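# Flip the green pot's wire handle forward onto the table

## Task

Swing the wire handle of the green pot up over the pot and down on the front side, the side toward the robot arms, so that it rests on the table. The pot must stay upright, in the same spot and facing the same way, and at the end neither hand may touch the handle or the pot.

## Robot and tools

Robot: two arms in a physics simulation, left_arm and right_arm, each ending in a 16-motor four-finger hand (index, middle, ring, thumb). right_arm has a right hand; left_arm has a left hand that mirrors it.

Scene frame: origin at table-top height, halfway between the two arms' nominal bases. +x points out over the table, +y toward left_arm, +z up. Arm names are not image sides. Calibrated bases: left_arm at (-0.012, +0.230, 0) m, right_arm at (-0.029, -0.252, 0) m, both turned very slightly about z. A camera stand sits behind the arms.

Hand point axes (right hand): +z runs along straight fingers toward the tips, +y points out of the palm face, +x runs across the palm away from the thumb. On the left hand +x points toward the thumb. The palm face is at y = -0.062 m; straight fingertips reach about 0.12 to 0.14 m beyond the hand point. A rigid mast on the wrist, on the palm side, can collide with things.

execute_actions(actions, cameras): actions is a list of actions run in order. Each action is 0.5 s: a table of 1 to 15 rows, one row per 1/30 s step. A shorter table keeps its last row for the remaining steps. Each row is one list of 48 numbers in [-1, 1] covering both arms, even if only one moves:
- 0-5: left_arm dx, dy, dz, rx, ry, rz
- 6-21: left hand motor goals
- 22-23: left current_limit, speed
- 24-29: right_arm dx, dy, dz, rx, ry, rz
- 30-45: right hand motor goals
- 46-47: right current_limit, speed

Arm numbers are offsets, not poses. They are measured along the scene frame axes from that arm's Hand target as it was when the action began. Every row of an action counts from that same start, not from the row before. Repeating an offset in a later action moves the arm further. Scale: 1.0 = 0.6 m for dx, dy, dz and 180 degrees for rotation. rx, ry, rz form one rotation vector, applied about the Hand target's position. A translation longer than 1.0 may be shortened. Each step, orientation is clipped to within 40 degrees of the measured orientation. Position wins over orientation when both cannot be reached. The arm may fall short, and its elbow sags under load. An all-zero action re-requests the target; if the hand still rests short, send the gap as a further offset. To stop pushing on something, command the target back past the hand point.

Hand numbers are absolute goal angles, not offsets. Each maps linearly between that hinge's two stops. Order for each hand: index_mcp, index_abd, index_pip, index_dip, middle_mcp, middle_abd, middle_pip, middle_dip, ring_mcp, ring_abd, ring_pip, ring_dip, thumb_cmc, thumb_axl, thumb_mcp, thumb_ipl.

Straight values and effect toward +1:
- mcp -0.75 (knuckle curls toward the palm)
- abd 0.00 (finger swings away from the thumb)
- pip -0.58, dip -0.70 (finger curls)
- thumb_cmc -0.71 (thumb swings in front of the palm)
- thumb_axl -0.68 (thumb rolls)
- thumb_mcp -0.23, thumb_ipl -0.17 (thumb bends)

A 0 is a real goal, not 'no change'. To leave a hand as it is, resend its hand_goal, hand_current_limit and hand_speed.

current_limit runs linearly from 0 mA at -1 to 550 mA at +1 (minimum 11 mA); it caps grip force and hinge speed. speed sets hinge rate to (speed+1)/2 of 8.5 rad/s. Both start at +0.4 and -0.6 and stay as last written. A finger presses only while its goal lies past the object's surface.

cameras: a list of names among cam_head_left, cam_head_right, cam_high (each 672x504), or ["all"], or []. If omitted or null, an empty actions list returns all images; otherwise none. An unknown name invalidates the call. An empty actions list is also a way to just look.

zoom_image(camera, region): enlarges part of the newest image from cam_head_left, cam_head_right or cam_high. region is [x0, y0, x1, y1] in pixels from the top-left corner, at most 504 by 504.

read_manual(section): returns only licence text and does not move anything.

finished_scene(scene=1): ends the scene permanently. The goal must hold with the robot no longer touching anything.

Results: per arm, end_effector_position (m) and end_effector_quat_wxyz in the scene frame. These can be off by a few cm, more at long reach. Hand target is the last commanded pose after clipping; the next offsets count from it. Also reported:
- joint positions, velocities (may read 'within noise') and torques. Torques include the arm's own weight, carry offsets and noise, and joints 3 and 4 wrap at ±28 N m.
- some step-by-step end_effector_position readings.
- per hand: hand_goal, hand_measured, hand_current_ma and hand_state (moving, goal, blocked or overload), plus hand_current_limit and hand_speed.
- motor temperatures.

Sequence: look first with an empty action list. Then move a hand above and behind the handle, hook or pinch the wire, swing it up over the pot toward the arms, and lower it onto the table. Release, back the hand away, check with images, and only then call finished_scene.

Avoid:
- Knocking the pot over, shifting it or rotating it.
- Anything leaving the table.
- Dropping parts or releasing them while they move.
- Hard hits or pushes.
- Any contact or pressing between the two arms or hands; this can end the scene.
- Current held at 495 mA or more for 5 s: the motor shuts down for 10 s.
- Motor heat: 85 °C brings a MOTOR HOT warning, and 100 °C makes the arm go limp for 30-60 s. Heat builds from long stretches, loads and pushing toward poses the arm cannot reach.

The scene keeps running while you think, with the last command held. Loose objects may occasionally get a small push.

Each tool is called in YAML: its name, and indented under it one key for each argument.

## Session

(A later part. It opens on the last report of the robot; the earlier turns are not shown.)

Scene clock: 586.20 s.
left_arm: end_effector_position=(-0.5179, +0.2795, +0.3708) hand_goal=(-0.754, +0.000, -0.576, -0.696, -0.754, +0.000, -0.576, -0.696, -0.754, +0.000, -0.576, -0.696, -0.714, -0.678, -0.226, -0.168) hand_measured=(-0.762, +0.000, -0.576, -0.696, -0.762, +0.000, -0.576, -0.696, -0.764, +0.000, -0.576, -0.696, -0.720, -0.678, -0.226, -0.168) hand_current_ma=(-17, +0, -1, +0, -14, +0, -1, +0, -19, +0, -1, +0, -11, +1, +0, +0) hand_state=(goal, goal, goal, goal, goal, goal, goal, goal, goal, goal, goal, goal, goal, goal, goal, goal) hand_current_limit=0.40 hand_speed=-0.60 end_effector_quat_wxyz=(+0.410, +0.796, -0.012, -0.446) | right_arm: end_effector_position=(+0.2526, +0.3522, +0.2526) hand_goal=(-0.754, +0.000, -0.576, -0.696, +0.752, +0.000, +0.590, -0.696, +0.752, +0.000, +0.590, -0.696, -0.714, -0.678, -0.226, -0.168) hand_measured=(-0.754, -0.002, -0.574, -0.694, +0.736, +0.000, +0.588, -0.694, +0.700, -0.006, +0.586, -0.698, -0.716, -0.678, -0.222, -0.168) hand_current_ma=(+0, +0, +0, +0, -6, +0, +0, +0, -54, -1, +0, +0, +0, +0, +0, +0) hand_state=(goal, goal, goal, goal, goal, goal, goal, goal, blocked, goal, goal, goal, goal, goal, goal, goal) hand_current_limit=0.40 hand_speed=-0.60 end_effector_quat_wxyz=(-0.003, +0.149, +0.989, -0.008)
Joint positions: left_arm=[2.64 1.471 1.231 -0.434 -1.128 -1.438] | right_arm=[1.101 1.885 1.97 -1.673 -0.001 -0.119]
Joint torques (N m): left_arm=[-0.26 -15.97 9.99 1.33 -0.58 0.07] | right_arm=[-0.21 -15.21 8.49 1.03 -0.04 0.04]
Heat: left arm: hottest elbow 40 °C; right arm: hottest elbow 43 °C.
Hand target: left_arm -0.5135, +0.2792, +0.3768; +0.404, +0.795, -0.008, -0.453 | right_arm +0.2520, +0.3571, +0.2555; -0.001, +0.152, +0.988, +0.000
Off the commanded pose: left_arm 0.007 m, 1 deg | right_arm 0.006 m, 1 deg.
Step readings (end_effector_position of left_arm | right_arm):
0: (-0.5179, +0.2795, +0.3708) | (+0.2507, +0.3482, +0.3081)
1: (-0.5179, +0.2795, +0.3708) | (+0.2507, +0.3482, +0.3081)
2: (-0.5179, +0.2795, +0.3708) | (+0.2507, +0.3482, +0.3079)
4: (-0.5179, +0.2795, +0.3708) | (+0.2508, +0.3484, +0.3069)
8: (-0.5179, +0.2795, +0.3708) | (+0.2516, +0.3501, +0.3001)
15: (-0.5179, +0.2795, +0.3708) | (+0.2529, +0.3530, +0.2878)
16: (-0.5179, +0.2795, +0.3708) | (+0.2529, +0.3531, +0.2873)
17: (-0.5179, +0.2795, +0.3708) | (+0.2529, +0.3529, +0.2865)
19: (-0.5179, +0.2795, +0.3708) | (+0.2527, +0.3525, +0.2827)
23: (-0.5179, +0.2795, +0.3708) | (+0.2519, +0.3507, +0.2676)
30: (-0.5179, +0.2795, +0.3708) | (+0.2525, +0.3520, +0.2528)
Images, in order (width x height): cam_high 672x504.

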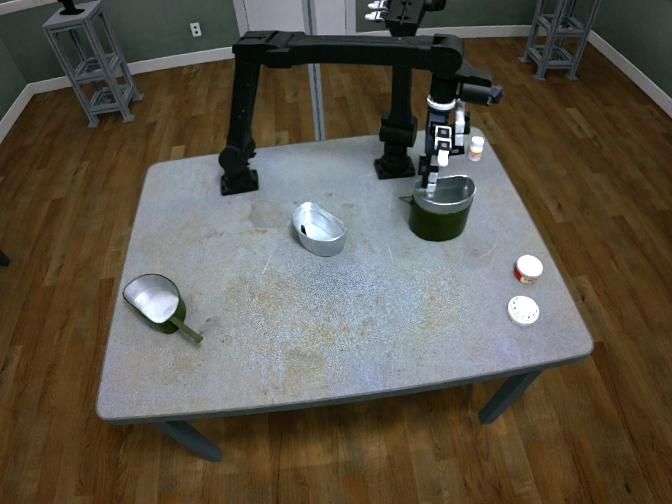

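execute_actions:
  actions:
    - [[0,0,0,0,0,0,-0.754,0,-0.576,-0.696,-0.754,0,-0.576,-0.696,-0.754,0,-0.576,-0.696,-0.714,-0.678,-0.226,-0.168,0.4,-0.6,0,0,-0.05,0,0,0,-0.754,0,-0.576,-0.696,0.752,0,0.590,-0.696,0.752,0,0.590,-0.696,-0.714,-0.678,-0.226,-0.168,0.4,-0.6]]
    - [[0,0,0,0,0,0,-0.754,0,-0.576,-0.696,-0.754,0,-0.576,-0.696,-0.754,0,-0.576,-0.696,-0.714,-0.678,-0.226,-0.168,0.4,-0.6,0,0,-0.045,0,0,0,-0.754,0,-0.576,-0.696,0.752,0,0.590,-0.696,0.752,0,0.590,-0.696,-0.714,-0.678,-0.226,-0.168,0.4,-0.6]]
  cameras: ["cam_high","cam_head_right"]

zoom_image:
  camera: "cam_high"
  region: [370, 130, 480, 230]

Scene clock: 591.57 s.
left_arm: end_effector_position=(-0.5179, +0.2795, +0.3708) hand_goal=(-0.754, +0.000, -0.576, -0.696, -0.754, +0.000, -0.576, -0.696, -0.754, +0.000, -0.576, -0.696, -0.714, -0.678, -0.226, -0.168) hand_measured=(-0.762, +0.000, -0.576, -0.696, -0.762, +0.000, -0.576, -0.696, -0.764, +0.000, -0.576, -0.696, -0.720, -0.678, -0.226, -0.168) hand_current_ma=(-17, +0, -1, +0, -14, +0, -1, +0, -19, +0, -1, +0, -11, +1, +0, +0) hand_state=(goal, goal, goal, goal, goal, goal, goal, goal, goal, goal, goal, goal, goal, goal, goal, goal) hand_current_limit=0.40 hand_speed=-0.60 end_effector_quat_wxyz=(+0.410, +0.796, -0.012, -0.446) | right_arm: end_effector_position=(+0.2531, +0.3526, +0.1967) hand_goal=(-0.754, +0.000, -0.576, -0.696, +0.752, +0.000, +0.590, -0.696, +0.752, +0.000, +0.590, -0.696, -0.714, -0.678, -0.226, -0.168) hand_measured=(-0.762, -0.002, -0.574, -0.694, +0.736, +0.000, +0.588, -0.694, +0.700, -0.006, +0.586, -0.698, -0.716, -0.678, -0.222, -0.168) hand_current_ma=(-1, +0, +0, +0, -6, +0, +0, +0, -54, -1, +0, +0, +0, +0, +1, +0) hand_state=(goal, goal, goal, goal, goal, goal, goal, goal, blocked, goal, goal, goal, goal, goal, goal, goal) hand_current_limit=0.40 hand_speed=-0.60 end_effector_quat_wxyz=(-0.003, +0.149, +0.989, -0.008)
Joint positions: left_arm=[2.64 1.471 1.231 -0.434 -1.128 -1.438] | right_arm=[1.101 1.885 1.823 -1.526 -0.001 -0.117]
Joint torques (N m): left_arm=[-0.32 -15.97 9.99 1.32 -0.58 0.07] | right_arm=[-0.15 -15.33 7.97 1.18 -0.06 0.01]
Heat: left arm: hottest elbow 40 °C; right arm: hottest elbow 43 °C.
Hand target: left_arm -0.5135, +0.2792, +0.3768; +0.404, +0.795, -0.008, -0.453 | right_arm +0.2519, +0.3570, +0.1985; -0.001, +0.152, +0.988, +0.000
Off the commanded pose: left_arm 0.007 m, 1 deg | right_arm 0.005 m, 1 deg.
Step readings (end_effector_position of left_arm | right_arm):
0: (-0.5179, +0.2795, +0.3708) | (+0.2526, +0.3522, +0.2526)
1: (-0.5179, +0.2795, +0.3708) | (+0.2526, +0.3522, +0.2523)
2: (-0.5179, +0.2795, +0.3708) | (+0.2529, +0.3530, +0.2506)
4: (-0.5179, +0.2795, +0.3708) | (+0.2534, +0.3540, +0.2450)
8: (-0.5179, +0.2795, +0.3708) | (+0.2522, +0.3514, +0.2251)
15: (-0.5179, +0.2795, +0.3708) | (+0.2526, +0.3521, +0.2194)
16: (-0.5179, +0.2795, +0.3708) | (+0.2527, +0.3524, +0.2196)
17: (-0.5179, +0.2795, +0.3708) | (+0.2530, +0.3530, +0.2179)
19: (-0.5179, +0.2795, +0.3708) | (+0.2535, +0.3542, +0.2129)
23: (-0.5179, +0.2795, +0.3708) | (+0.2522, +0.3514, +0.1975)
30: (-0.5179, +0.2795, +0.3708) | (+0.2530, +0.3526, +0.1967)
Images, in order (width x height): cam_head_right 672x504, cam_high 672x504.

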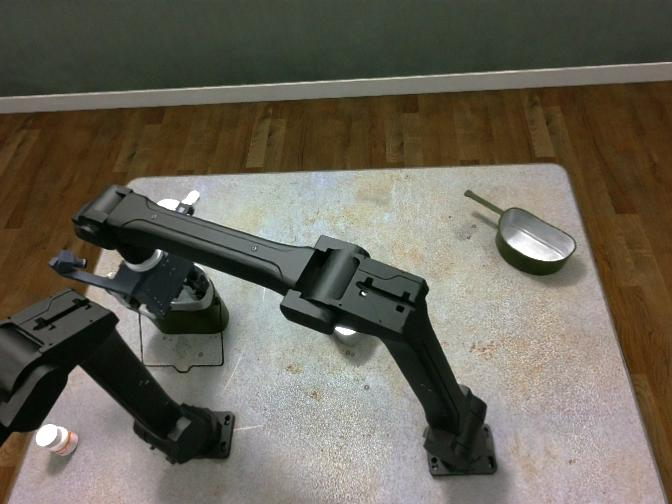

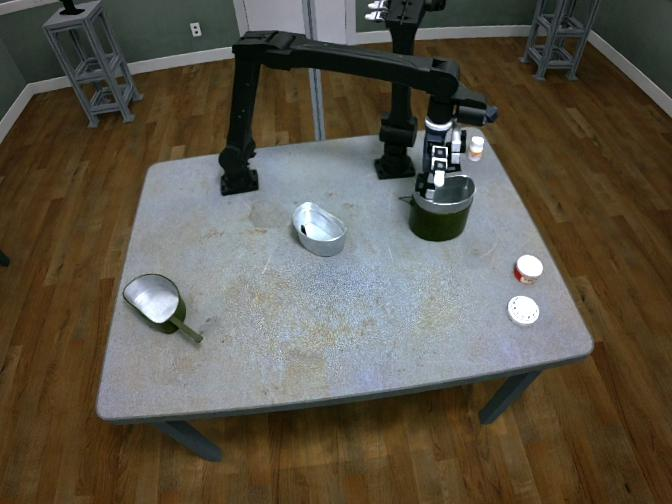

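Scaled by 4.582 from the camera's 672x504 image, which has a finer 960x720 frame.

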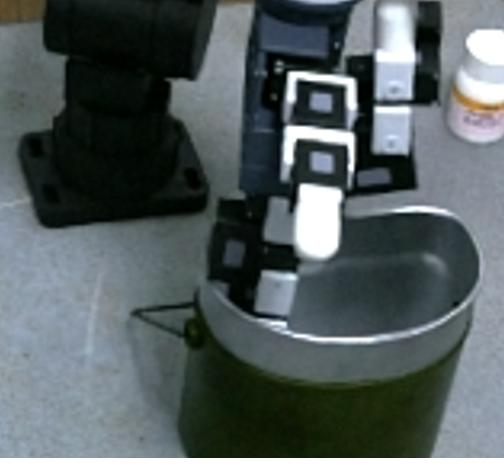

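execute_actions:
  actions:
    - [[0,0,0,0,0,0,-0.754,0,-0.576,-0.696,-0.754,0,-0.576,-0.696,-0.754,0,-0.576,-0.696,-0.714,-0.678,-0.226,-0.168,0.4,-0.6,0.02,-0.003,-0.003,0,0.044,0,-0.754,0,-0.576,-0.696,0.752,0,0.590,-0.696,0.752,0,0.590,-0.696,-0.714,-0.678,-0.226,-0.168,0.4,-0.6]]
    - [[0,0,0,0,0,0,-0.754,0,-0.576,-0.696,-0.754,0,-0.576,-0.696,-0.754,0,-0.576,-0.696,-0.714,-0.678,-0.226,-0.168,0.4,-0.6,-0.018,0,0,0,0,0,-0.754,0,-0.576,-0.696,0.752,0,0.590,-0.696,0.752,0,0.590,-0.696,-0.714,-0.678,-0.226,-0.168,0.4,-0.6]]
  cameras: ["cam_high"]

zoom_image:
  camera: "cam_high"
  region: [370, 130, 480, 230]

Scene clock: 603.93 s.
left_arm: end_effector_position=(-0.5179, +0.2795, +0.3708) hand_goal=(-0.754, +0.000, -0.576, -0.696, -0.754, +0.000, -0.576, -0.696, -0.754, +0.000, -0.576, -0.696, -0.714, -0.678, -0.226, -0.168) hand_measured=(-0.762, +0.000, -0.576, -0.696, -0.762, +0.000, -0.576, -0.696, -0.764, +0.000, -0.576, -0.696, -0.720, -0.678, -0.226, -0.168) hand_current_ma=(-17, +0, -1, +0, -14, +0, -1, +0, -19, +0, -1, +0, -11, +1, +0, +0) hand_state=(goal, goal, goal, goal, goal, goal, goal, goal, goal, goal, goal, goal, goal, goal, goal, goal) hand_current_limit=0.40 hand_speed=-0.60 end_effector_quat_wxyz=(+0.410, +0.796, -0.012, -0.446) | right_arm: end_effector_position=(+0.2531, +0.3493, +0.1968) hand_goal=(-0.754, +0.000, -0.576, -0.696, +0.752, +0.000, +0.590, -0.696, +0.752, +0.000, +0.590, -0.696, -0.714, -0.678, -0.226, -0.168) hand_measured=(-0.766, -0.002, -0.574, -0.694, +0.736, +0.000, +0.588, -0.694, +0.700, -0.006, +0.586, -0.698, -0.716, -0.678, -0.222, -0.168) hand_current_ma=(-4, +0, +0, +0, -6, +0, +0, +0, -54, -1, +0, +0, +0, +0, +1, +0) hand_state=(goal, goal, goal, goal, goal, goal, goal, goal, blocked, goal, goal, goal, goal, goal, goal, goal) hand_current_limit=0.40 hand_speed=-0.60 end_effector_quat_wxyz=(-0.068, +0.153, +0.986, -0.011)
Joint positions: left_arm=[2.64 1.471 1.231 -0.434 -1.128 -1.438] | right_arm=[1.063 1.907 1.864 -1.589 -0.123 -0.151]
Joint torques (N m): left_arm=[-0.32 -15.91 9.98 1.35 -0.58 0.07] | right_arm=[-0.26 -13.98 9.73 0.16 -0.23 -0.09]
Heat: left arm: hottest elbow 40 °C; right arm: hottest elbow 42 °C.
Hand target: left_arm -0.5135, +0.2792, +0.3768; +0.404, +0.795, -0.008, -0.453 | right_arm +0.2531, +0.3552, +0.1967; -0.069, +0.151, +0.986, -0.010
Off the commanded pose: left_arm 0.007 m, 1 deg | right_arm 0.006 m, 0 deg.
Step readings (end_effector_position of left_arm | right_arm):
0: (-0.5179, +0.2795, +0.3708) | (+0.2531, +0.3526, +0.1967)
1: (-0.5179, +0.2795, +0.3708) | (+0.2528, +0.3528, +0.1967)
2: (-0.5179, +0.2795, +0.3708) | (+0.2502, +0.3537, +0.1965)
4: (-0.5179, +0.2795, +0.3708) | (+0.2472, +0.3534, +0.1975)
8: (-0.5179, +0.2795, +0.3708) | (+0.2487, +0.3516, +0.1983)
15: (-0.5179, +0.2795, +0.3708) | (+0.2532, +0.3494, +0.1969)
16: (-0.5179, +0.2795, +0.3708) | (+0.2531, +0.3493, +0.1968)
17: (-0.5179, +0.2795, +0.3708) | (+0.2531, +0.3493, +0.1968)
19: (-0.5179, +0.2795, +0.3708) | (+0.2531, +0.3493, +0.1968)
23: (-0.5179, +0.2795, +0.3708) | (+0.2531, +0.3493, +0.1968)
30: (-0.5179, +0.2795, +0.3708) | (+0.2531, +0.3493, +0.1968)
Images, in order (width x height): cam_high 672x504.

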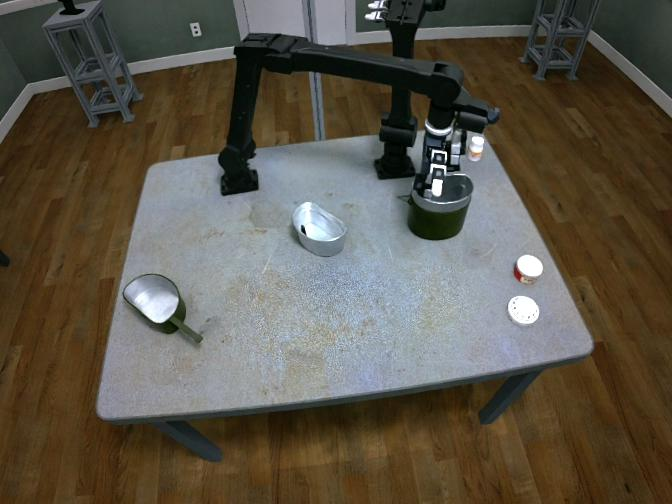

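Scaled by 4.582 from the camera's 672x504 image, which has a finer 960x720 frame.

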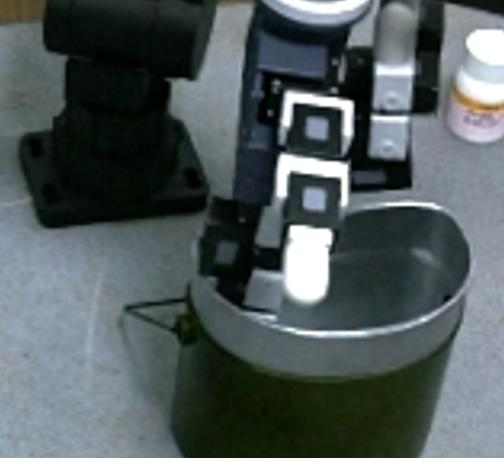

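execute_actions:
  actions:
    - [[0,0,0,0,0,0,-0.754,0,-0.576,-0.696,-0.754,0,-0.576,-0.696,-0.754,0,-0.576,-0.696,-0.714,-0.678,-0.226,-0.168,0.4,-0.6,-0.02,0,0,0,0,0,-0.754,0,-0.576,-0.696,0.752,0,0.590,-0.696,0.752,0,0.590,-0.696,-0.714,-0.678,-0.226,-0.168,0.4,-0.6]]
  cameras: ["cam_high"]

zoom_image:
  camera: "cam_high"
  region: [370, 130, 480, 230]

Scene clock: 607.07 s.
left_arm: end_effector_position=(-0.5179, +0.2795, +0.3708) hand_goal=(-0.754, +0.000, -0.576, -0.696, -0.754, +0.000, -0.576, -0.696, -0.754, +0.000, -0.576, -0.696, -0.714, -0.678, -0.226, -0.168) hand_measured=(-0.762, +0.000, -0.576, -0.696, -0.762, +0.000, -0.576, -0.696, -0.764, +0.000, -0.576, -0.696, -0.720, -0.678, -0.226, -0.168) hand_current_ma=(-17, +0, -1, +0, -14, +0, -1, +0, -19, +0, -1, +0, -11, +1, +0, +0) hand_state=(goal, goal, goal, goal, goal, goal, goal, goal, goal, goal, goal, goal, goal, goal, goal, goal) hand_current_limit=0.40 hand_speed=-0.60 end_effector_quat_wxyz=(+0.410, +0.796, -0.012, -0.446) | right_arm: end_effector_position=(+0.2519, +0.3498, +0.1967) hand_goal=(-0.754, +0.000, -0.576, -0.696, +0.752, +0.000, +0.590, -0.696, +0.752, +0.000, +0.590, -0.696, -0.714, -0.678, -0.226, -0.168) hand_measured=(-0.768, -0.002, -0.574, -0.694, +0.736, +0.000, +0.588, -0.694, +0.700, -0.006, +0.586, -0.698, -0.716, -0.678, -0.222, -0.168) hand_current_ma=(-4, +0, +0, +0, -6, +0, +0, +0, -54, -1, +0, +0, +0, +0, +1, +0) hand_state=(goal, goal, goal, goal, goal, goal, goal, goal, blocked, goal, goal, goal, goal, goal, goal, goal) hand_current_limit=0.40 hand_speed=-0.60 end_effector_quat_wxyz=(-0.068, +0.154, +0.986, -0.011)
Joint positions: left_arm=[2.64 1.471 1.231 -0.434 -1.128 -1.438] | right_arm=[1.065 1.907 1.864 -1.589 -0.123 -0.146]
Joint torques (N m): left_arm=[-0.26 -15.97 10 1.33 -0.58 0.07] | right_arm=[0.85 -15.27 7.98 0.55 -0.28 0.01]
Heat: left arm: hottest elbow 40 °C; right arm: hottest elbow 42 °C.
Hand target: left_arm -0.5135, +0.2792, +0.3768; +0.404, +0.795, -0.008, -0.453 | right_arm +0.2412, +0.3552, +0.1967; -0.069, +0.151, +0.986, -0.010
Off the commanded pose: left_arm 0.007 m, 1 deg | right_arm 0.012 m, 0 deg.
Step readings (end_effector_position of left_arm | right_arm):
0: (-0.5179, +0.2795, +0.3708) | (+0.2531, +0.3493, +0.1968)
1: (-0.5179, +0.2795, +0.3708) | (+0.2531, +0.3493, +0.1968)
2: (-0.5179, +0.2795, +0.3708) | (+0.2531, +0.3493, +0.1968)
4: (-0.5179, +0.2795, +0.3708) | (+0.2528, +0.3494, +0.1968)
8: (-0.5179, +0.2795, +0.3708) | (+0.2523, +0.3496, +0.1968)
15: (-0.5179, +0.2795, +0.3708) | (+0.2520, +0.3497, +0.1967)
Images, in order (width x height): cam_high 672x504.

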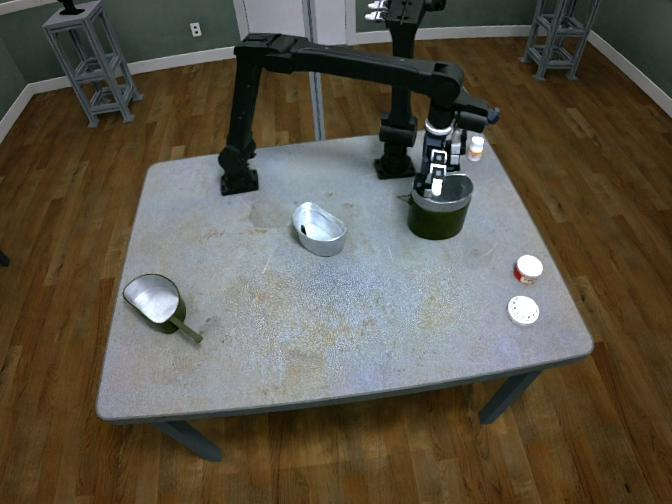

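Scaled by 4.582 from the camera's 672x504 image, which has a finer 960x720 frame.

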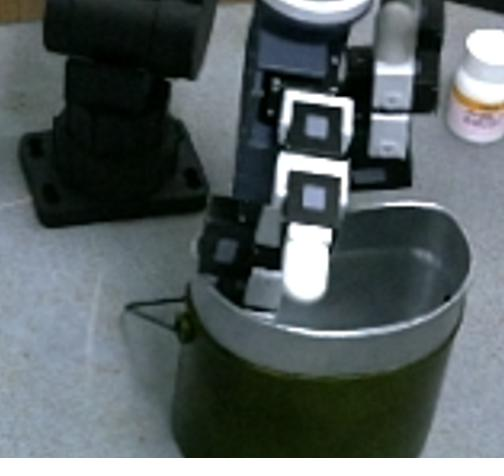

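execute_actions:
  actions:
    - [[0,0,0,0,0,0,-0.754,0,-0.576,-0.696,-0.754,0,-0.576,-0.696,-0.754,0,-0.576,-0.696,-0.714,-0.678,-0.226,-0.168,0.4,-0.6,-0.015,0,0,0,0,0,-0.754,0,-0.576,-0.696,0.752,0,0.590,-0.696,0.752,0,0.590,-0.696,-0.714,-0.678,-0.226,-0.168,0.4,-0.6]]
  cameras: ["cam_high"]

zoom_image:
  camera: "cam_high"
  region: [370, 130, 480, 230]

Scene clock: 609.47 s.
left_arm: end_effector_position=(-0.5179, +0.2795, +0.3708) hand_goal=(-0.754, +0.000, -0.576, -0.696, -0.754, +0.000, -0.576, -0.696, -0.754, +0.000, -0.576, -0.696, -0.714, -0.678, -0.226, -0.168) hand_measured=(-0.762, +0.000, -0.576, -0.696, -0.762, +0.000, -0.576, -0.696, -0.764, +0.000, -0.576, -0.696, -0.720, -0.678, -0.226, -0.168) hand_current_ma=(-17, +0, -1, +0, -14, +0, -1, +0, -19, +0, -1, +0, -11, +1, +0, +0) hand_state=(goal, goal, goal, goal, goal, goal, goal, goal, goal, goal, goal, goal, goal, goal, goal, goal) hand_current_limit=0.40 hand_speed=-0.60 end_effector_quat_wxyz=(+0.410, +0.796, -0.012, -0.446) | right_arm: end_effector_position=(+0.2410, +0.3517, +0.1960) hand_goal=(-0.754, +0.000, -0.576, -0.696, +0.752, +0.000, +0.590, -0.696, +0.752, +0.000, +0.590, -0.696, -0.714, -0.678, -0.226, -0.168) hand_measured=(-0.768, -0.002, -0.574, -0.694, +0.736, +0.000, +0.588, -0.694, +0.700, -0.006, +0.586, -0.698, -0.716, -0.678, -0.222, -0.168) hand_current_ma=(-5, +0, +0, +0, -6, +0, +0, +0, -54, -1, +0, +0, +0, +0, +1, +0) hand_state=(goal, goal, goal, goal, goal, goal, goal, goal, blocked, goal, goal, goal, goal, goal, goal, goal) hand_current_limit=0.40 hand_speed=-0.60 end_effector_quat_wxyz=(-0.068, +0.153, +0.986, -0.014)
Joint positions: left_arm=[2.64 1.471 1.231 -0.434 -1.128 -1.438] | right_arm=[1.083 1.902 1.855 -1.589 -0.123 -0.132]
Joint torques (N m): left_arm=[-0.32 -15.97 9.99 1.33 -0.58 0.07] | right_arm=[0.56 -15.62 7.39 0.8 -0.31 0.02]
Heat: left arm: hottest elbow 40 °C; right arm: hottest elbow 42 °C.
Hand target: left_arm -0.5135, +0.2792, +0.3768; +0.404, +0.795, -0.008, -0.453 | right_arm +0.2320, +0.3553, +0.1966; -0.069, +0.151, +0.986, -0.010
Off the commanded pose: left_arm 0.007 m, 1 deg | right_arm 0.010 m, 0 deg.
Step readings (end_effector_position of left_arm | right_arm):
0: (-0.5179, +0.2795, +0.3708) | (+0.2519, +0.3498, +0.1967)
1: (-0.5179, +0.2795, +0.3708) | (+0.2519, +0.3497, +0.1967)
2: (-0.5179, +0.2795, +0.3708) | (+0.2517, +0.3498, +0.1967)
4: (-0.5179, +0.2795, +0.3708) | (+0.2507, +0.3501, +0.1968)
8: (-0.5179, +0.2795, +0.3708) | (+0.2458, +0.3505, +0.1965)
15: (-0.5179, +0.2795, +0.3708) | (+0.2409, +0.3517, +0.1960)
Images, in order (width x height): cam_high 672x504.

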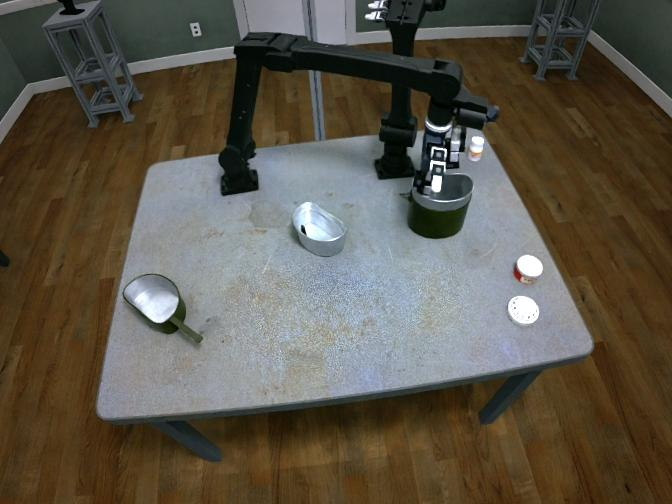

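Scaled by 4.582 from the camera's 672x504 image, which has a finer 960x720 frame.

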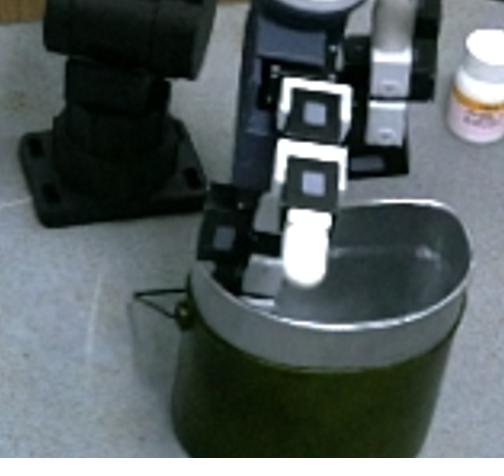

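execute_actions:
  actions:
    - [[0,0,0,0,0,0,-0.754,0,-0.576,-0.696,-0.754,0,-0.576,-0.696,-0.754,0,-0.576,-0.696,-0.714,-0.678,-0.226,-0.168,0.4,-0.6,-0.018,0,0,0,0,0,-0.754,0,-0.576,-0.696,0.752,0,0.590,-0.696,0.752,0,0.590,-0.696,-0.714,-0.678,-0.226,-0.168,0.4,-0.6]]
  cameras: ["cam_high","cam_head_right"]

zoom_image:
  camera: "cam_high"
  region: [370, 130, 480, 230]

zoom_image:
  camera: "cam_head_right"
  region: [80, 200, 260, 380]

Scene clock: 614.73 s.
left_arm: end_effector_position=(-0.5179, +0.2795, +0.3708) hand_goal=(-0.754, +0.000, -0.576, -0.696, -0.754, +0.000, -0.576, -0.696, -0.754, +0.000, -0.576, -0.696, -0.714, -0.678, -0.226, -0.168) hand_measured=(-0.762, +0.000, -0.576, -0.696, -0.762, +0.000, -0.576, -0.696, -0.764, +0.000, -0.576, -0.696, -0.720, -0.678, -0.226, -0.168) hand_current_ma=(-17, +0, -1, +0, -14, +0, -1, +0, -19, +0, -1, +0, -11, +1, +0, +0) hand_state=(goal, goal, goal, goal, goal, goal, goal, goal, goal, goal, goal, goal, goal, goal, goal, goal) hand_current_limit=0.40 hand_speed=-0.60 end_effector_quat_wxyz=(+0.410, +0.796, -0.012, -0.446) | right_arm: end_effector_position=(+0.2296, +0.3511, +0.1957) hand_goal=(-0.754, +0.000, -0.576, -0.696, +0.752, +0.000, +0.590, -0.696, +0.752, +0.000, +0.590, -0.696, -0.714, -0.678, -0.226, -0.168) hand_measured=(-0.768, -0.002, -0.574, -0.694, +0.736, +0.000, +0.588, -0.694, +0.700, -0.006, +0.586, -0.698, -0.716, -0.678, -0.222, -0.168) hand_current_ma=(-5, +0, +0, +0, -6, +0, +0, +0, -54, -1, +0, +0, +0, +0, +1, +0) hand_state=(goal, goal, goal, goal, goal, goal, goal, goal, blocked, goal, goal, goal, goal, goal, goal, goal) hand_current_limit=0.40 hand_speed=-0.60 end_effector_quat_wxyz=(-0.068, +0.152, +0.986, -0.016)
Joint positions: left_arm=[2.64 1.471 1.231 -0.434 -1.128 -1.438] | right_arm=[1.101 1.889 1.836 -1.585 -0.123 -0.115]
Joint torques (N m): left_arm=[-0.26 -15.97 9.98 1.33 -0.59 0.07] | right_arm=[0.5 -15.44 7.36 0.96 -0.34 0.03]
Heat: left arm: hottest elbow 40 °C; right arm: hottest elbow 42 °C.
Hand target: left_arm -0.5135, +0.2792, +0.3768; +0.404, +0.795, -0.008, -0.453 | right_arm +0.2214, +0.3552, +0.1969; -0.069, +0.151, +0.986, -0.010
Off the commanded pose: left_arm 0.007 m, 1 deg | right_arm 0.009 m, 1 deg.
Step readings (end_effector_position of left_arm | right_arm):
0: (-0.5179, +0.2795, +0.3708) | (+0.2410, +0.3517, +0.1960)
1: (-0.5179, +0.2795, +0.3708) | (+0.2410, +0.3517, +0.1962)
2: (-0.5179, +0.2795, +0.3708) | (+0.2410, +0.3514, +0.1960)
4: (-0.5179, +0.2795, +0.3708) | (+0.2397, +0.3510, +0.1963)
8: (-0.5179, +0.2795, +0.3708) | (+0.2338, +0.3503, +0.1957)
15: (-0.5179, +0.2795, +0.3708) | (+0.2295, +0.3512, +0.1957)
Images, in order (width x height): cam_head_right 672x504, cam_high 672x504.

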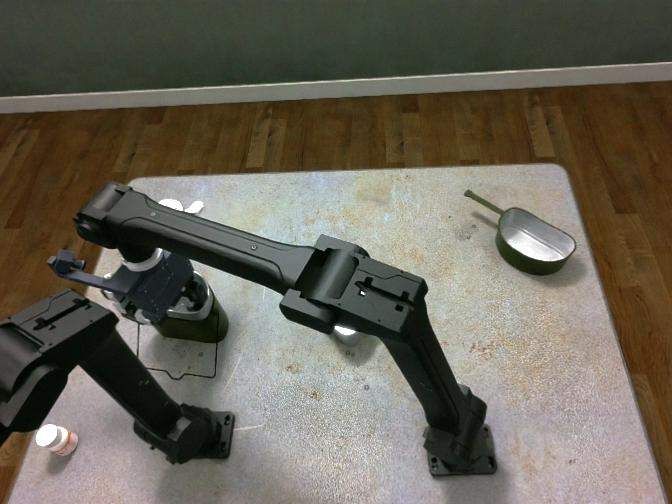

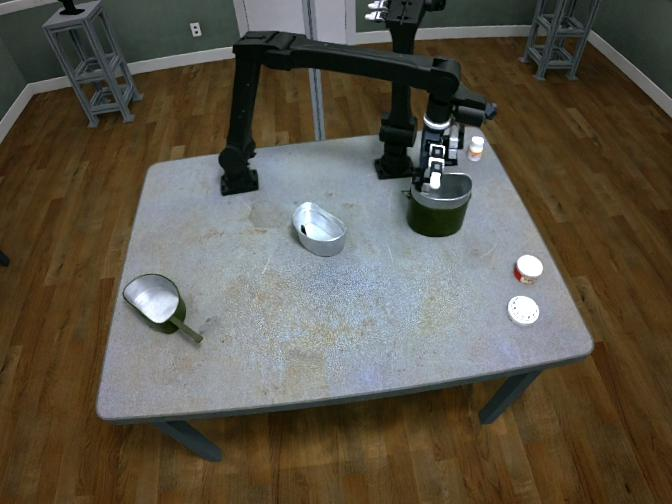

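Scaled by 4.582 from the camera's 672x504 image, which has a finer 960x720 frame.

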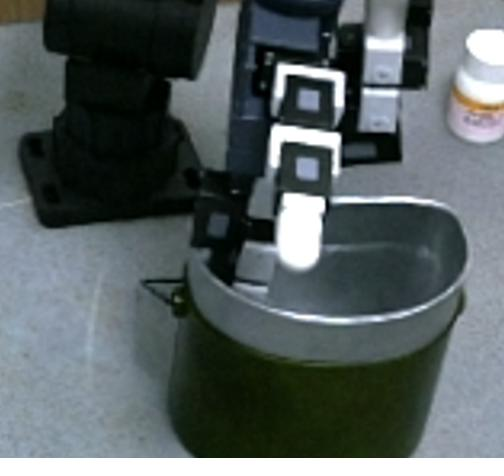

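Scaled by 2.800 from the camera's 672x504 image, which has a finer 960x720 frame.

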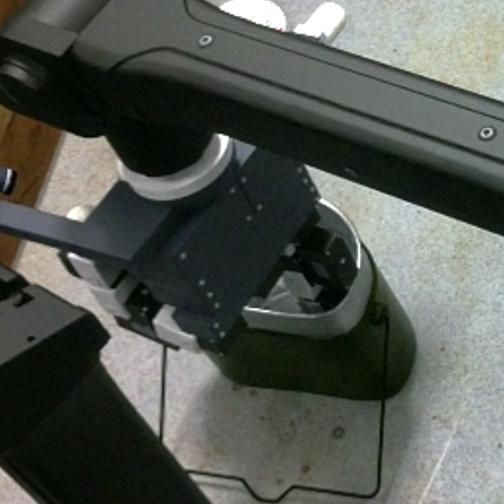

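execute_actions:
  actions:
    - [[0,0,0,0,0,0,-0.754,0,-0.576,-0.696,-0.754,0,-0.576,-0.696,-0.754,0,-0.576,-0.696,-0.714,-0.678,-0.226,-0.168,0.4,-0.6,-0.012,-0.01,0,0,0,0,-0.754,0,-0.576,-0.696,0.752,0,0.590,-0.696,0.752,0,0.590,-0.696,-0.714,-0.678,-0.226,-0.168,0.4,-0.6]]
  cameras: ["cam_high"]

zoom_image:
  camera: "cam_high"
  region: [370, 130, 480, 230]

Scene clock: 625.33 s.
left_arm: end_effector_position=(-0.5179, +0.2795, +0.3708) hand_goal=(-0.754, +0.000, -0.576, -0.696, -0.754, +0.000, -0.576, -0.696, -0.754, +0.000, -0.576, -0.696, -0.714, -0.678, -0.226, -0.168) hand_measured=(-0.762, +0.000, -0.576, -0.696, -0.762, +0.000, -0.576, -0.696, -0.764, +0.000, -0.576, -0.696, -0.720, -0.678, -0.226, -0.168) hand_current_ma=(-17, +0, -1, +0, -14, +0, -1, +0, -19, +0, -1, +0, -11, +1, +0, +0) hand_state=(goal, goal, goal, goal, goal, goal, goal, goal, goal, goal, goal, goal, goal, goal, goal, goal) hand_current_limit=0.40 hand_speed=-0.60 end_effector_quat_wxyz=(+0.410, +0.796, -0.012, -0.446) | right_arm: end_effector_position=(+0.2225, +0.3460, +0.1958) hand_goal=(-0.754, +0.000, -0.576, -0.696, +0.752, +0.000, +0.590, -0.696, +0.752, +0.000, +0.590, -0.696, -0.714, -0.678, -0.226, -0.168) hand_measured=(-0.764, -0.002, -0.574, -0.694, +0.736, +0.000, +0.588, -0.694, +0.700, -0.006, +0.586, -0.698, -0.716, -0.678, -0.222, -0.168) hand_current_ma=(-3, +0, +0, +0, -6, +0, +0, +0, -54, -1, +0, +0, +0, +0, +1, +0) hand_state=(goal, goal, goal, goal, goal, goal, goal, goal, blocked, goal, goal, goal, goal, goal, goal, goal) hand_current_limit=0.40 hand_speed=-0.60 end_effector_quat_wxyz=(-0.068, +0.152, +0.986, -0.015)
Joint positions: left_arm=[2.64 1.471 1.231 -0.434 -1.128 -1.438] | right_arm=[1.108 1.866 1.803 -1.572 -0.125 -0.108]
Joint torques (N m): left_arm=[-0.26 -15.97 9.99 1.33 -0.58 0.07] | right_arm=[0.5 -15.33 7.27 0.9 -0.29 0.04]
Heat: left arm: hottest elbow 40 °C; right arm: hottest elbow 42 °C.
Hand target: left_arm -0.5135, +0.2792, +0.3768; +0.404, +0.795, -0.008, -0.453 | right_arm +0.2143, +0.3492, +0.1966; -0.069, +0.151, +0.986, -0.010
Off the commanded pose: left_arm 0.007 m, 1 deg | right_arm 0.009 m, 1 deg.
Step readings (end_effector_position of left_arm | right_arm):
0: (-0.5179, +0.2795, +0.3708) | (+0.2296, +0.3511, +0.1957)
1: (-0.5179, +0.2795, +0.3708) | (+0.2296, +0.3511, +0.1955)
2: (-0.5179, +0.2795, +0.3708) | (+0.2295, +0.3509, +0.1954)
4: (-0.5179, +0.2795, +0.3708) | (+0.2285, +0.3499, +0.1964)
8: (-0.5179, +0.2795, +0.3708) | (+0.2246, +0.3466, +0.1963)
15: (-0.5179, +0.2795, +0.3708) | (+0.2224, +0.3460, +0.1958)
Images, in order (width x height): cam_high 672x504.

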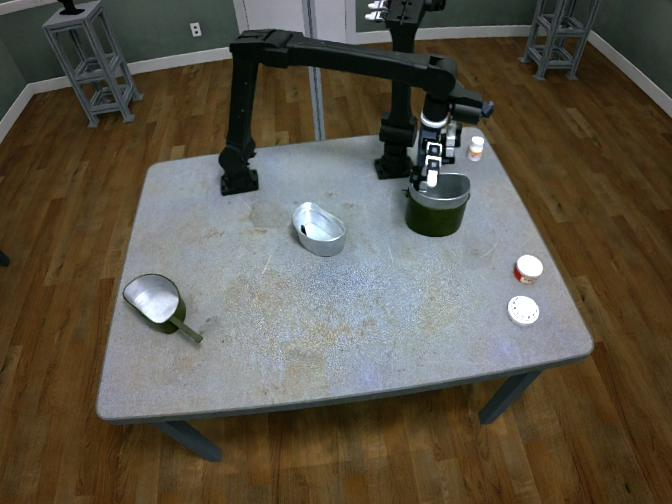

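Scaled by 4.582 from the camera's 672x504 image, which has a finer 960x720 frame.

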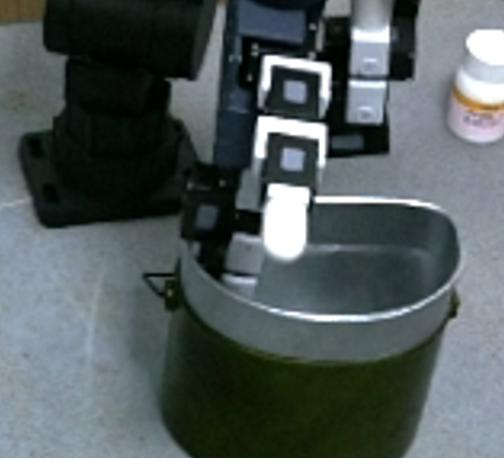

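execute_actions:
  actions:
    - [[0,0,0,0,0,0,-0.754,0,-0.576,-0.696,-0.754,0,-0.576,-0.696,-0.754,0,-0.576,-0.696,-0.714,-0.678,-0.226,-0.168,0.4,-0.6,0.042,0.012,0,0,0,0,-0.754,0,-0.576,-0.696,0.752,0,0.590,-0.696,0.752,0,0.590,-0.696,-0.714,-0.678,-0.226,-0.168,0.4,-0.6]]
  cameras: ["cam_high"]

zoom_image:
  camera: "cam_high"
  region: [370, 130, 480, 230]

Scene clock: 630.00 s.
left_arm: end_effector_position=(-0.5179, +0.2795, +0.3708) hand_goal=(-0.754, +0.000, -0.576, -0.696, -0.754, +0.000, -0.576, -0.696, -0.754, +0.000, -0.576, -0.696, -0.714, -0.678, -0.226, -0.168) hand_measured=(-0.762, +0.000, -0.576, -0.696, -0.762, +0.000, -0.576, -0.696, -0.764, +0.000, -0.576, -0.696, -0.720, -0.678, -0.226, -0.168) hand_current_ma=(-17, +0, -1, +0, -14, +0, -1, +0, -19, +0, -1, +0, -11, +1, +0, +0) hand_state=(goal, goal, goal, goal, goal, goal, goal, goal, goal, goal, goal, goal, goal, goal, goal, goal) hand_current_limit=0.40 hand_speed=-0.60 end_effector_quat_wxyz=(+0.410, +0.796, -0.012, -0.446) | right_arm: end_effector_position=(+0.2259, +0.3480, +0.1948) hand_goal=(-0.754, +0.000, -0.576, -0.696, +0.752, +0.000, +0.590, -0.696, +0.752, +0.000, +0.590, -0.696, -0.714, -0.678, -0.226, -0.168) hand_measured=(-0.776, -0.002, -0.574, -0.694, +0.736, +0.000, +0.588, -0.694, +0.700, -0.006, +0.586, -0.698, -0.716, -0.678, -0.222, -0.168) hand_current_ma=(-10, +0, +0, +0, -6, +0, +0, +0, -54, -1, +0, +0, +0, +0, +1, +0) hand_state=(blocked, goal, goal, goal, goal, goal, goal, goal, blocked, goal, goal, goal, goal, goal, goal, goal) hand_current_limit=0.40 hand_speed=-0.60 end_effector_quat_wxyz=(-0.069, +0.153, +0.986, -0.016)
Joint positions: left_arm=[2.64 1.471 1.231 -0.434 -1.128 -1.438] | right_arm=[1.104 1.878 1.817 -1.579 -0.126 -0.111]
Joint torques (N m): left_arm=[-0.26 -15.97 9.99 1.33 -0.58 0.07] | right_arm=[-1.9 -12.92 11.28 0.16 -0.18 -0.25]
Heat: left arm: hottest elbow 40 °C; right arm: hottest elbow 42 °C.
Hand target: left_arm -0.5135, +0.2792, +0.3768; +0.404, +0.795, -0.008, -0.453 | right_arm +0.2393, +0.3565, +0.1966; -0.069, +0.151, +0.986, -0.010
Off the commanded pose: left_arm 0.007 m, 1 deg | right_arm 0.016 m, 1 deg.
Step readings (end_effector_position of left_arm | right_arm):
0: (-0.5179, +0.2795, +0.3708) | (+0.2226, +0.3460, +0.1958)
1: (-0.5179, +0.2795, +0.3708) | (+0.2226, +0.3460, +0.1958)
2: (-0.5179, +0.2795, +0.3708) | (+0.2226, +0.3460, +0.1958)
4: (-0.5179, +0.2795, +0.3708) | (+0.2225, +0.3461, +0.1958)
8: (-0.5179, +0.2795, +0.3708) | (+0.2246, +0.3465, +0.1952)
15: (-0.5179, +0.2795, +0.3708) | (+0.2259, +0.3479, +0.1949)
Images, in order (width x height): cam_high 672x504.

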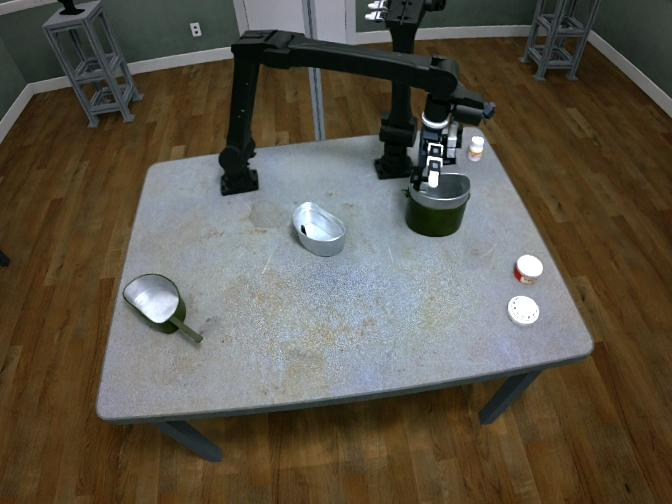

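Scaled by 4.582 from the camera's 672x504 image, which has a finer 960x720 frame.

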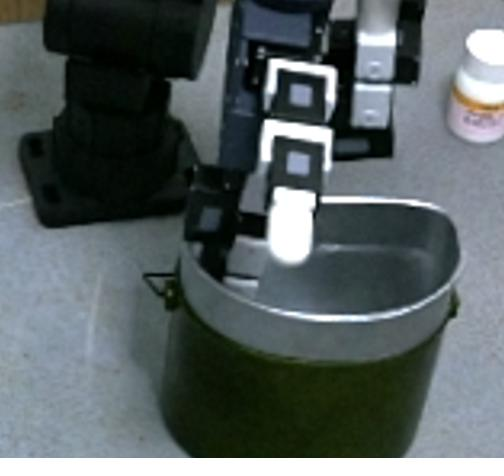

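execute_actions:
  actions:
    - [[0,0,0,0,0,0,-0.754,0,-0.576,-0.696,-0.754,0,-0.576,-0.696,-0.754,0,-0.576,-0.696,-0.714,-0.678,-0.226,-0.168,0.4,-0.6,0.015,0.010,0,0,0,0,-0.754,0,-0.576,-0.696,0.752,0,0.590,-0.696,0.752,0,0.590,-0.696,-0.714,-0.678,-0.226,-0.168,0.4,-0.6]]
  cameras: ["cam_high"]

zoom_image:
  camera: "cam_high"
  region: [370, 130, 480, 230]

Scene clock: 632.93 s.
left_arm: end_effector_position=(-0.5179, +0.2795, +0.3708) hand_goal=(-0.754, +0.000, -0.576, -0.696, -0.754, +0.000, -0.576, -0.696, -0.754, +0.000, -0.576, -0.696, -0.714, -0.678, -0.226, -0.168) hand_measured=(-0.762, +0.000, -0.576, -0.696, -0.762, +0.000, -0.576, -0.696, -0.764, +0.000, -0.576, -0.696, -0.720, -0.678, -0.226, -0.168) hand_current_ma=(-17, +0, -1, +0, -14, +0, -1, +0, -19, +0, -1, +0, -11, +1, +0, +0) hand_state=(goal, goal, goal, goal, goal, goal, goal, goal, goal, goal, goal, goal, goal, goal, goal, goal) hand_current_limit=0.40 hand_speed=-0.60 end_effector_quat_wxyz=(+0.410, +0.796, -0.012, -0.446) | right_arm: end_effector_position=(+0.2380, +0.3528, +0.1732) hand_goal=(-0.754, +0.000, -0.576, -0.696, +0.752, +0.000, +0.590, -0.696, +0.752, +0.000, +0.590, -0.696, -0.714, -0.678, -0.226, -0.168) hand_measured=(-0.752, -0.002, -0.574, -0.694, +0.736, +0.000, +0.588, -0.694, +0.700, -0.006, +0.586, -0.698, -0.716, -0.678, -0.222, -0.168) hand_current_ma=(+0, +0, +0, +0, -6, +0, +0, +0, -54, -1, +0, +0, +0, +0, +1, +0) hand_state=(goal, goal, goal, goal, goal, goal, goal, goal, blocked, goal, goal, goal, goal, goal, goal, goal) hand_current_limit=0.40 hand_speed=-0.60 end_effector_quat_wxyz=(-0.074, +0.153, +0.985, -0.031)
Joint positions: left_arm=[2.64 1.471 1.231 -0.434 -1.128 -1.438] | right_arm=[1.088 1.932 1.846 -1.587 -0.126 -0.128]
Joint torques (N m): left_arm=[-0.26 -15.97 9.99 1.33 -0.58 0.07] | right_arm=[-1.32 -15.44 11.93 -0.09 -0.15 -0.17]
Heat: left arm: hottest elbow 40 °C; right arm: hottest elbow 42 °C.
Hand target: left_arm -0.5135, +0.2792, +0.3768; +0.404, +0.795, -0.008, -0.453 | right_arm +0.2484, +0.3625, +0.1969; -0.069, +0.151, +0.986, -0.010
Off the commanded pose: left_arm 0.007 m, 1 deg | right_arm 0.027 m, 2 deg.
Step readings (end_effector_position of left_arm | right_arm):
0: (-0.5179, +0.2795, +0.3708) | (+0.2259, +0.3480, +0.1948)
1: (-0.5179, +0.2795, +0.3708) | (+0.2259, +0.3481, +0.1949)
2: (-0.5179, +0.2795, +0.3708) | (+0.2262, +0.3483, +0.1951)
4: (-0.5179, +0.2795, +0.3708) | (+0.2279, +0.3505, +0.1948)
8: (-0.5179, +0.2795, +0.3708) | (+0.2342, +0.3536, +0.1874)
15: (-0.5179, +0.2795, +0.3708) | (+0.2380, +0.3526, +0.1726)
Images, in order (width x height): cam_high 672x504.

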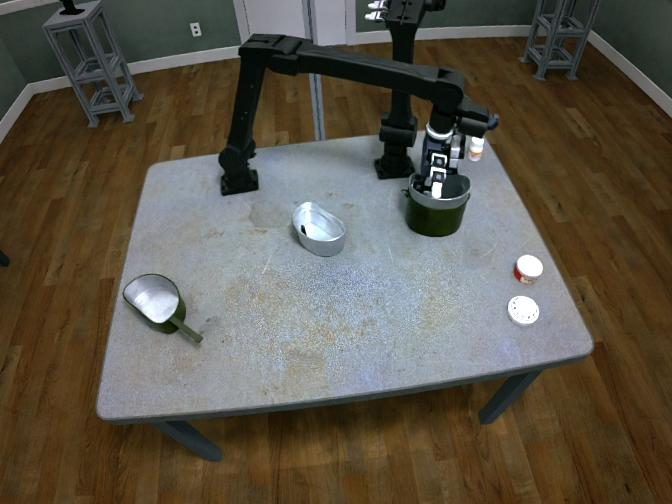

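Scaled by 4.582 from the camera's 672x504 image, which has a finer 960x720 frame.

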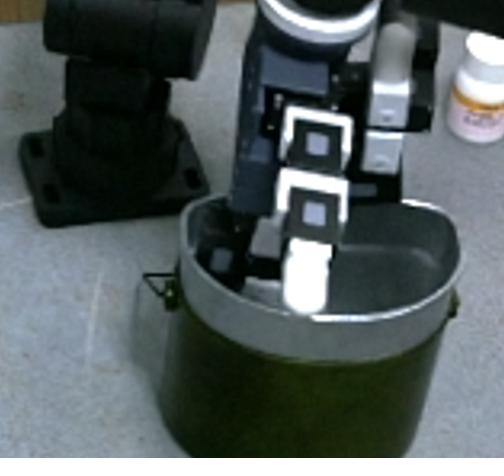

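execute_actions:
  actions:
    - [[0,0,0,0,0,0,-0.754,0,-0.576,-0.696,-0.754,0,-0.576,-0.696,-0.754,0,-0.576,-0.696,-0.714,-0.678,-0.226,-0.168,0.4,-0.6,-0.01,-0.03,0.01,0,0,0,-0.754,0,-0.576,-0.696,0.752,0,0.590,-0.696,0.752,0,0.590,-0.696,-0.714,-0.678,-0.226,-0.168,0.4,-0.6]]
  cameras: ["cam_high"]

zoom_image:
  camera: "cam_high"
  region: [370, 130, 480, 230]

Scene clock: 637.03 s.
left_arm: end_effector_position=(-0.5179, +0.2795, +0.3708) hand_goal=(-0.754, +0.000, -0.576, -0.696, -0.754, +0.000, -0.576, -0.696, -0.754, +0.000, -0.576, -0.696, -0.714, -0.678, -0.226, -0.168) hand_measured=(-0.762, +0.000, -0.576, -0.696, -0.762, +0.000, -0.576, -0.696, -0.764, +0.000, -0.576, -0.696, -0.720, -0.678, -0.226, -0.168) hand_current_ma=(-17, +0, -1, +0, -14, +0, -1, +0, -19, +0, -1, +0, -11, +1, +0, +0) hand_state=(goal, goal, goal, goal, goal, goal, goal, goal, goal, goal, goal, goal, goal, goal, goal, goal) hand_current_limit=0.40 hand_speed=-0.60 end_effector_quat_wxyz=(+0.410, +0.796, -0.012, -0.446) | right_arm: end_effector_position=(+0.2359, +0.3496, +0.1924) hand_goal=(-0.754, +0.000, -0.576, -0.696, +0.752, +0.000, +0.590, -0.696, +0.752, +0.000, +0.590, -0.696, -0.714, -0.678, -0.226, -0.168) hand_measured=(-0.750, -0.002, -0.574, -0.694, +0.736, +0.000, +0.588, -0.694, +0.700, -0.006, +0.586, -0.698, -0.716, -0.678, -0.222, -0.168) hand_current_ma=(+1, +0, +0, +0, -6, +0, +0, +0, -54, -1, +0, +0, +0, +0, +1, +0) hand_state=(goal, goal, goal, goal, goal, goal, goal, goal, blocked, goal, goal, goal, goal, goal, goal, goal) hand_current_limit=0.40 hand_speed=-0.60 end_effector_quat_wxyz=(-0.071, +0.150, +0.986, -0.018)
Joint positions: left_arm=[2.64 1.471 1.231 -0.434 -1.128 -1.438] | right_arm=[1.088 1.897 1.84 -1.587 -0.126 -0.133]
Joint torques (N m): left_arm=[-0.26 -15.97 9.98 1.32 -0.58 0.07] | right_arm=[-1.61 -16.38 7.9 0.32 -0.13 -0.16]
Heat: left arm: hottest elbow 40 °C; right arm: hottest elbow 42 °C.
Hand target: left_arm -0.5135, +0.2792, +0.3768; +0.404, +0.795, -0.008, -0.453 | right_arm +0.2423, +0.3444, +0.2027; -0.069, +0.151, +0.986, -0.010
Off the commanded pose: left_arm 0.007 m, 1 deg | right_arm 0.013 m, 1 deg.
Step readings (end_effector_position of left_arm | right_arm):
0: (-0.5179, +0.2795, +0.3708) | (+0.2379, +0.3526, +0.1731)
1: (-0.5179, +0.2795, +0.3708) | (+0.2379, +0.3526, +0.1731)
2: (-0.5179, +0.2795, +0.3708) | (+0.2379, +0.3526, +0.1731)
4: (-0.5179, +0.2795, +0.3708) | (+0.2378, +0.3526, +0.1741)
8: (-0.5179, +0.2795, +0.3708) | (+0.2370, +0.3511, +0.1798)
15: (-0.5179, +0.2795, +0.3708) | (+0.2360, +0.3496, +0.1919)
Images, in order (width x height): cam_high 672x504.

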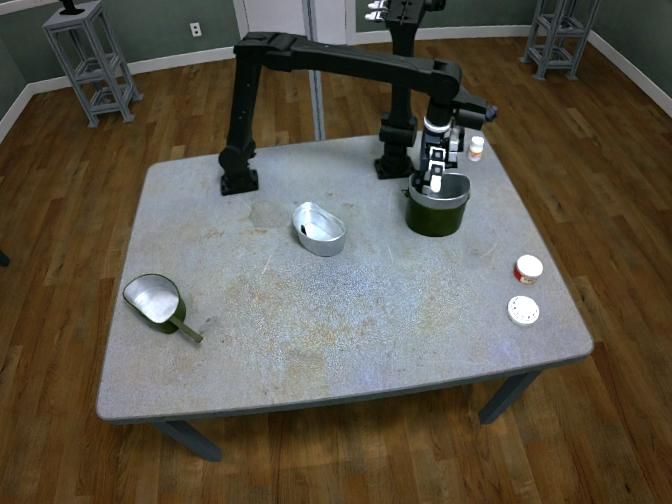

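Scaled by 4.582 from the camera's 672x504 image, which has a finer 960x720 frame.

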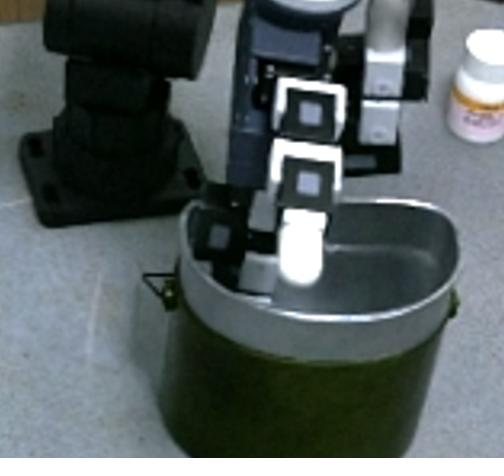

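execute_actions:
  actions:
    - [[0,0,0,0,0,0,-0.754,0,-0.576,-0.696,-0.754,0,-0.576,-0.696,-0.754,0,-0.576,-0.696,-0.714,-0.678,-0.226,-0.168,0.4,-0.6,-0.002,-0.023,-0.01,0,0,0,-0.754,0,-0.576,-0.696,0.752,0,0.590,-0.696,0.752,0,0.590,-0.696,-0.714,-0.678,-0.226,-0.168,0.4,-0.6]]
  cameras: ["cam_high"]

zoom_image:
  camera: "cam_high"
  region: [370, 130, 480, 230]

Scene clock: 639.97 s.
left_arm: end_effector_position=(-0.5179, +0.2795, +0.3708) hand_goal=(-0.754, +0.000, -0.576, -0.696, -0.754, +0.000, -0.576, -0.696, -0.754, +0.000, -0.576, -0.696, -0.714, -0.678, -0.226, -0.168) hand_measured=(-0.762, +0.000, -0.576, -0.696, -0.762, +0.000, -0.576, -0.696, -0.764, +0.000, -0.576, -0.696, -0.720, -0.678, -0.226, -0.168) hand_current_ma=(-17, +0, -1, +0, -14, +0, -1, +0, -19, +0, -1, +0, -11, +1, +0, +0) hand_state=(goal, goal, goal, goal, goal, goal, goal, goal, goal, goal, goal, goal, goal, goal, goal, goal) hand_current_limit=0.40 hand_speed=-0.60 end_effector_quat_wxyz=(+0.410, +0.796, -0.012, -0.446) | right_arm: end_effector_position=(+0.2335, +0.3327, +0.1812) hand_goal=(-0.754, +0.000, -0.576, -0.696, +0.752, +0.000, +0.590, -0.696, +0.752, +0.000, +0.590, -0.696, -0.714, -0.678, -0.226, -0.168) hand_measured=(-0.748, -0.002, -0.574, -0.694, +0.736, +0.000, +0.588, -0.694, +0.700, -0.006, +0.586, -0.698, -0.714, -0.678, -0.222, -0.168) hand_current_ma=(+1, +0, +0, +0, -6, +0, +0, +0, -54, -1, +0, +0, +0, +0, +1, +0) hand_state=(goal, goal, goal, goal, goal, goal, goal, goal, blocked, goal, goal, goal, goal, goal, goal, goal) hand_current_limit=0.40 hand_speed=-0.60 end_effector_quat_wxyz=(-0.074, +0.150, +0.985, -0.027)
Joint positions: left_arm=[2.64 1.471 1.231 -0.434 -1.128 -1.438] | right_arm=[1.079 1.868 1.771 -1.569 -0.126 -0.142]
Joint torques (N m): left_arm=[-0.26 -15.91 9.99 1.33 -0.58 0.07] | right_arm=[-1.73 -16.5 7.92 0.73 -0.1 -0.17]
Heat: left arm: hottest elbow 40 °C; right arm: hottest elbow 42 °C.
Hand target: left_arm -0.5135, +0.2792, +0.3768; +0.404, +0.795, -0.008, -0.453 | right_arm +0.2412, +0.3306, +0.1966; -0.069, +0.151, +0.986, -0.010
Off the commanded pose: left_arm 0.007 m, 1 deg | right_arm 0.017 m, 2 deg.
Step readings (end_effector_position of left_arm | right_arm):
0: (-0.5179, +0.2795, +0.3708) | (+0.2359, +0.3496, +0.1924)
1: (-0.5179, +0.2795, +0.3708) | (+0.2358, +0.3494, +0.1921)
2: (-0.5179, +0.2795, +0.3708) | (+0.2352, +0.3483, +0.1911)
4: (-0.5179, +0.2795, +0.3708) | (+0.2335, +0.3446, +0.1882)
8: (-0.5179, +0.2795, +0.3708) | (+0.2311, +0.3353, +0.1823)
15: (-0.5179, +0.2795, +0.3708) | (+0.2335, +0.3328, +0.1813)
Images, in order (width x height): cam_high 672x504.

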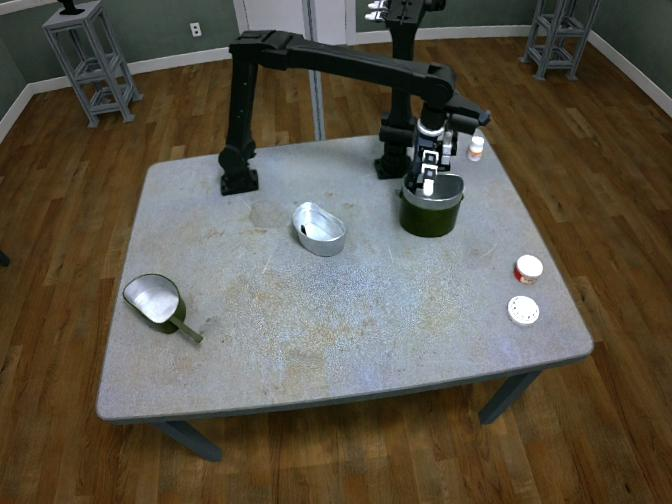

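Scaled by 4.582 from the camera's 672x504 image, which has a finer 960x720 frame.

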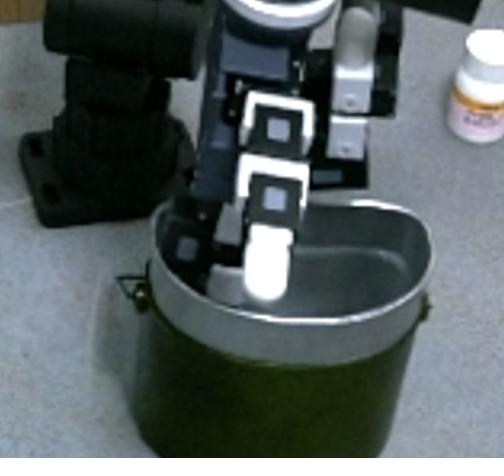

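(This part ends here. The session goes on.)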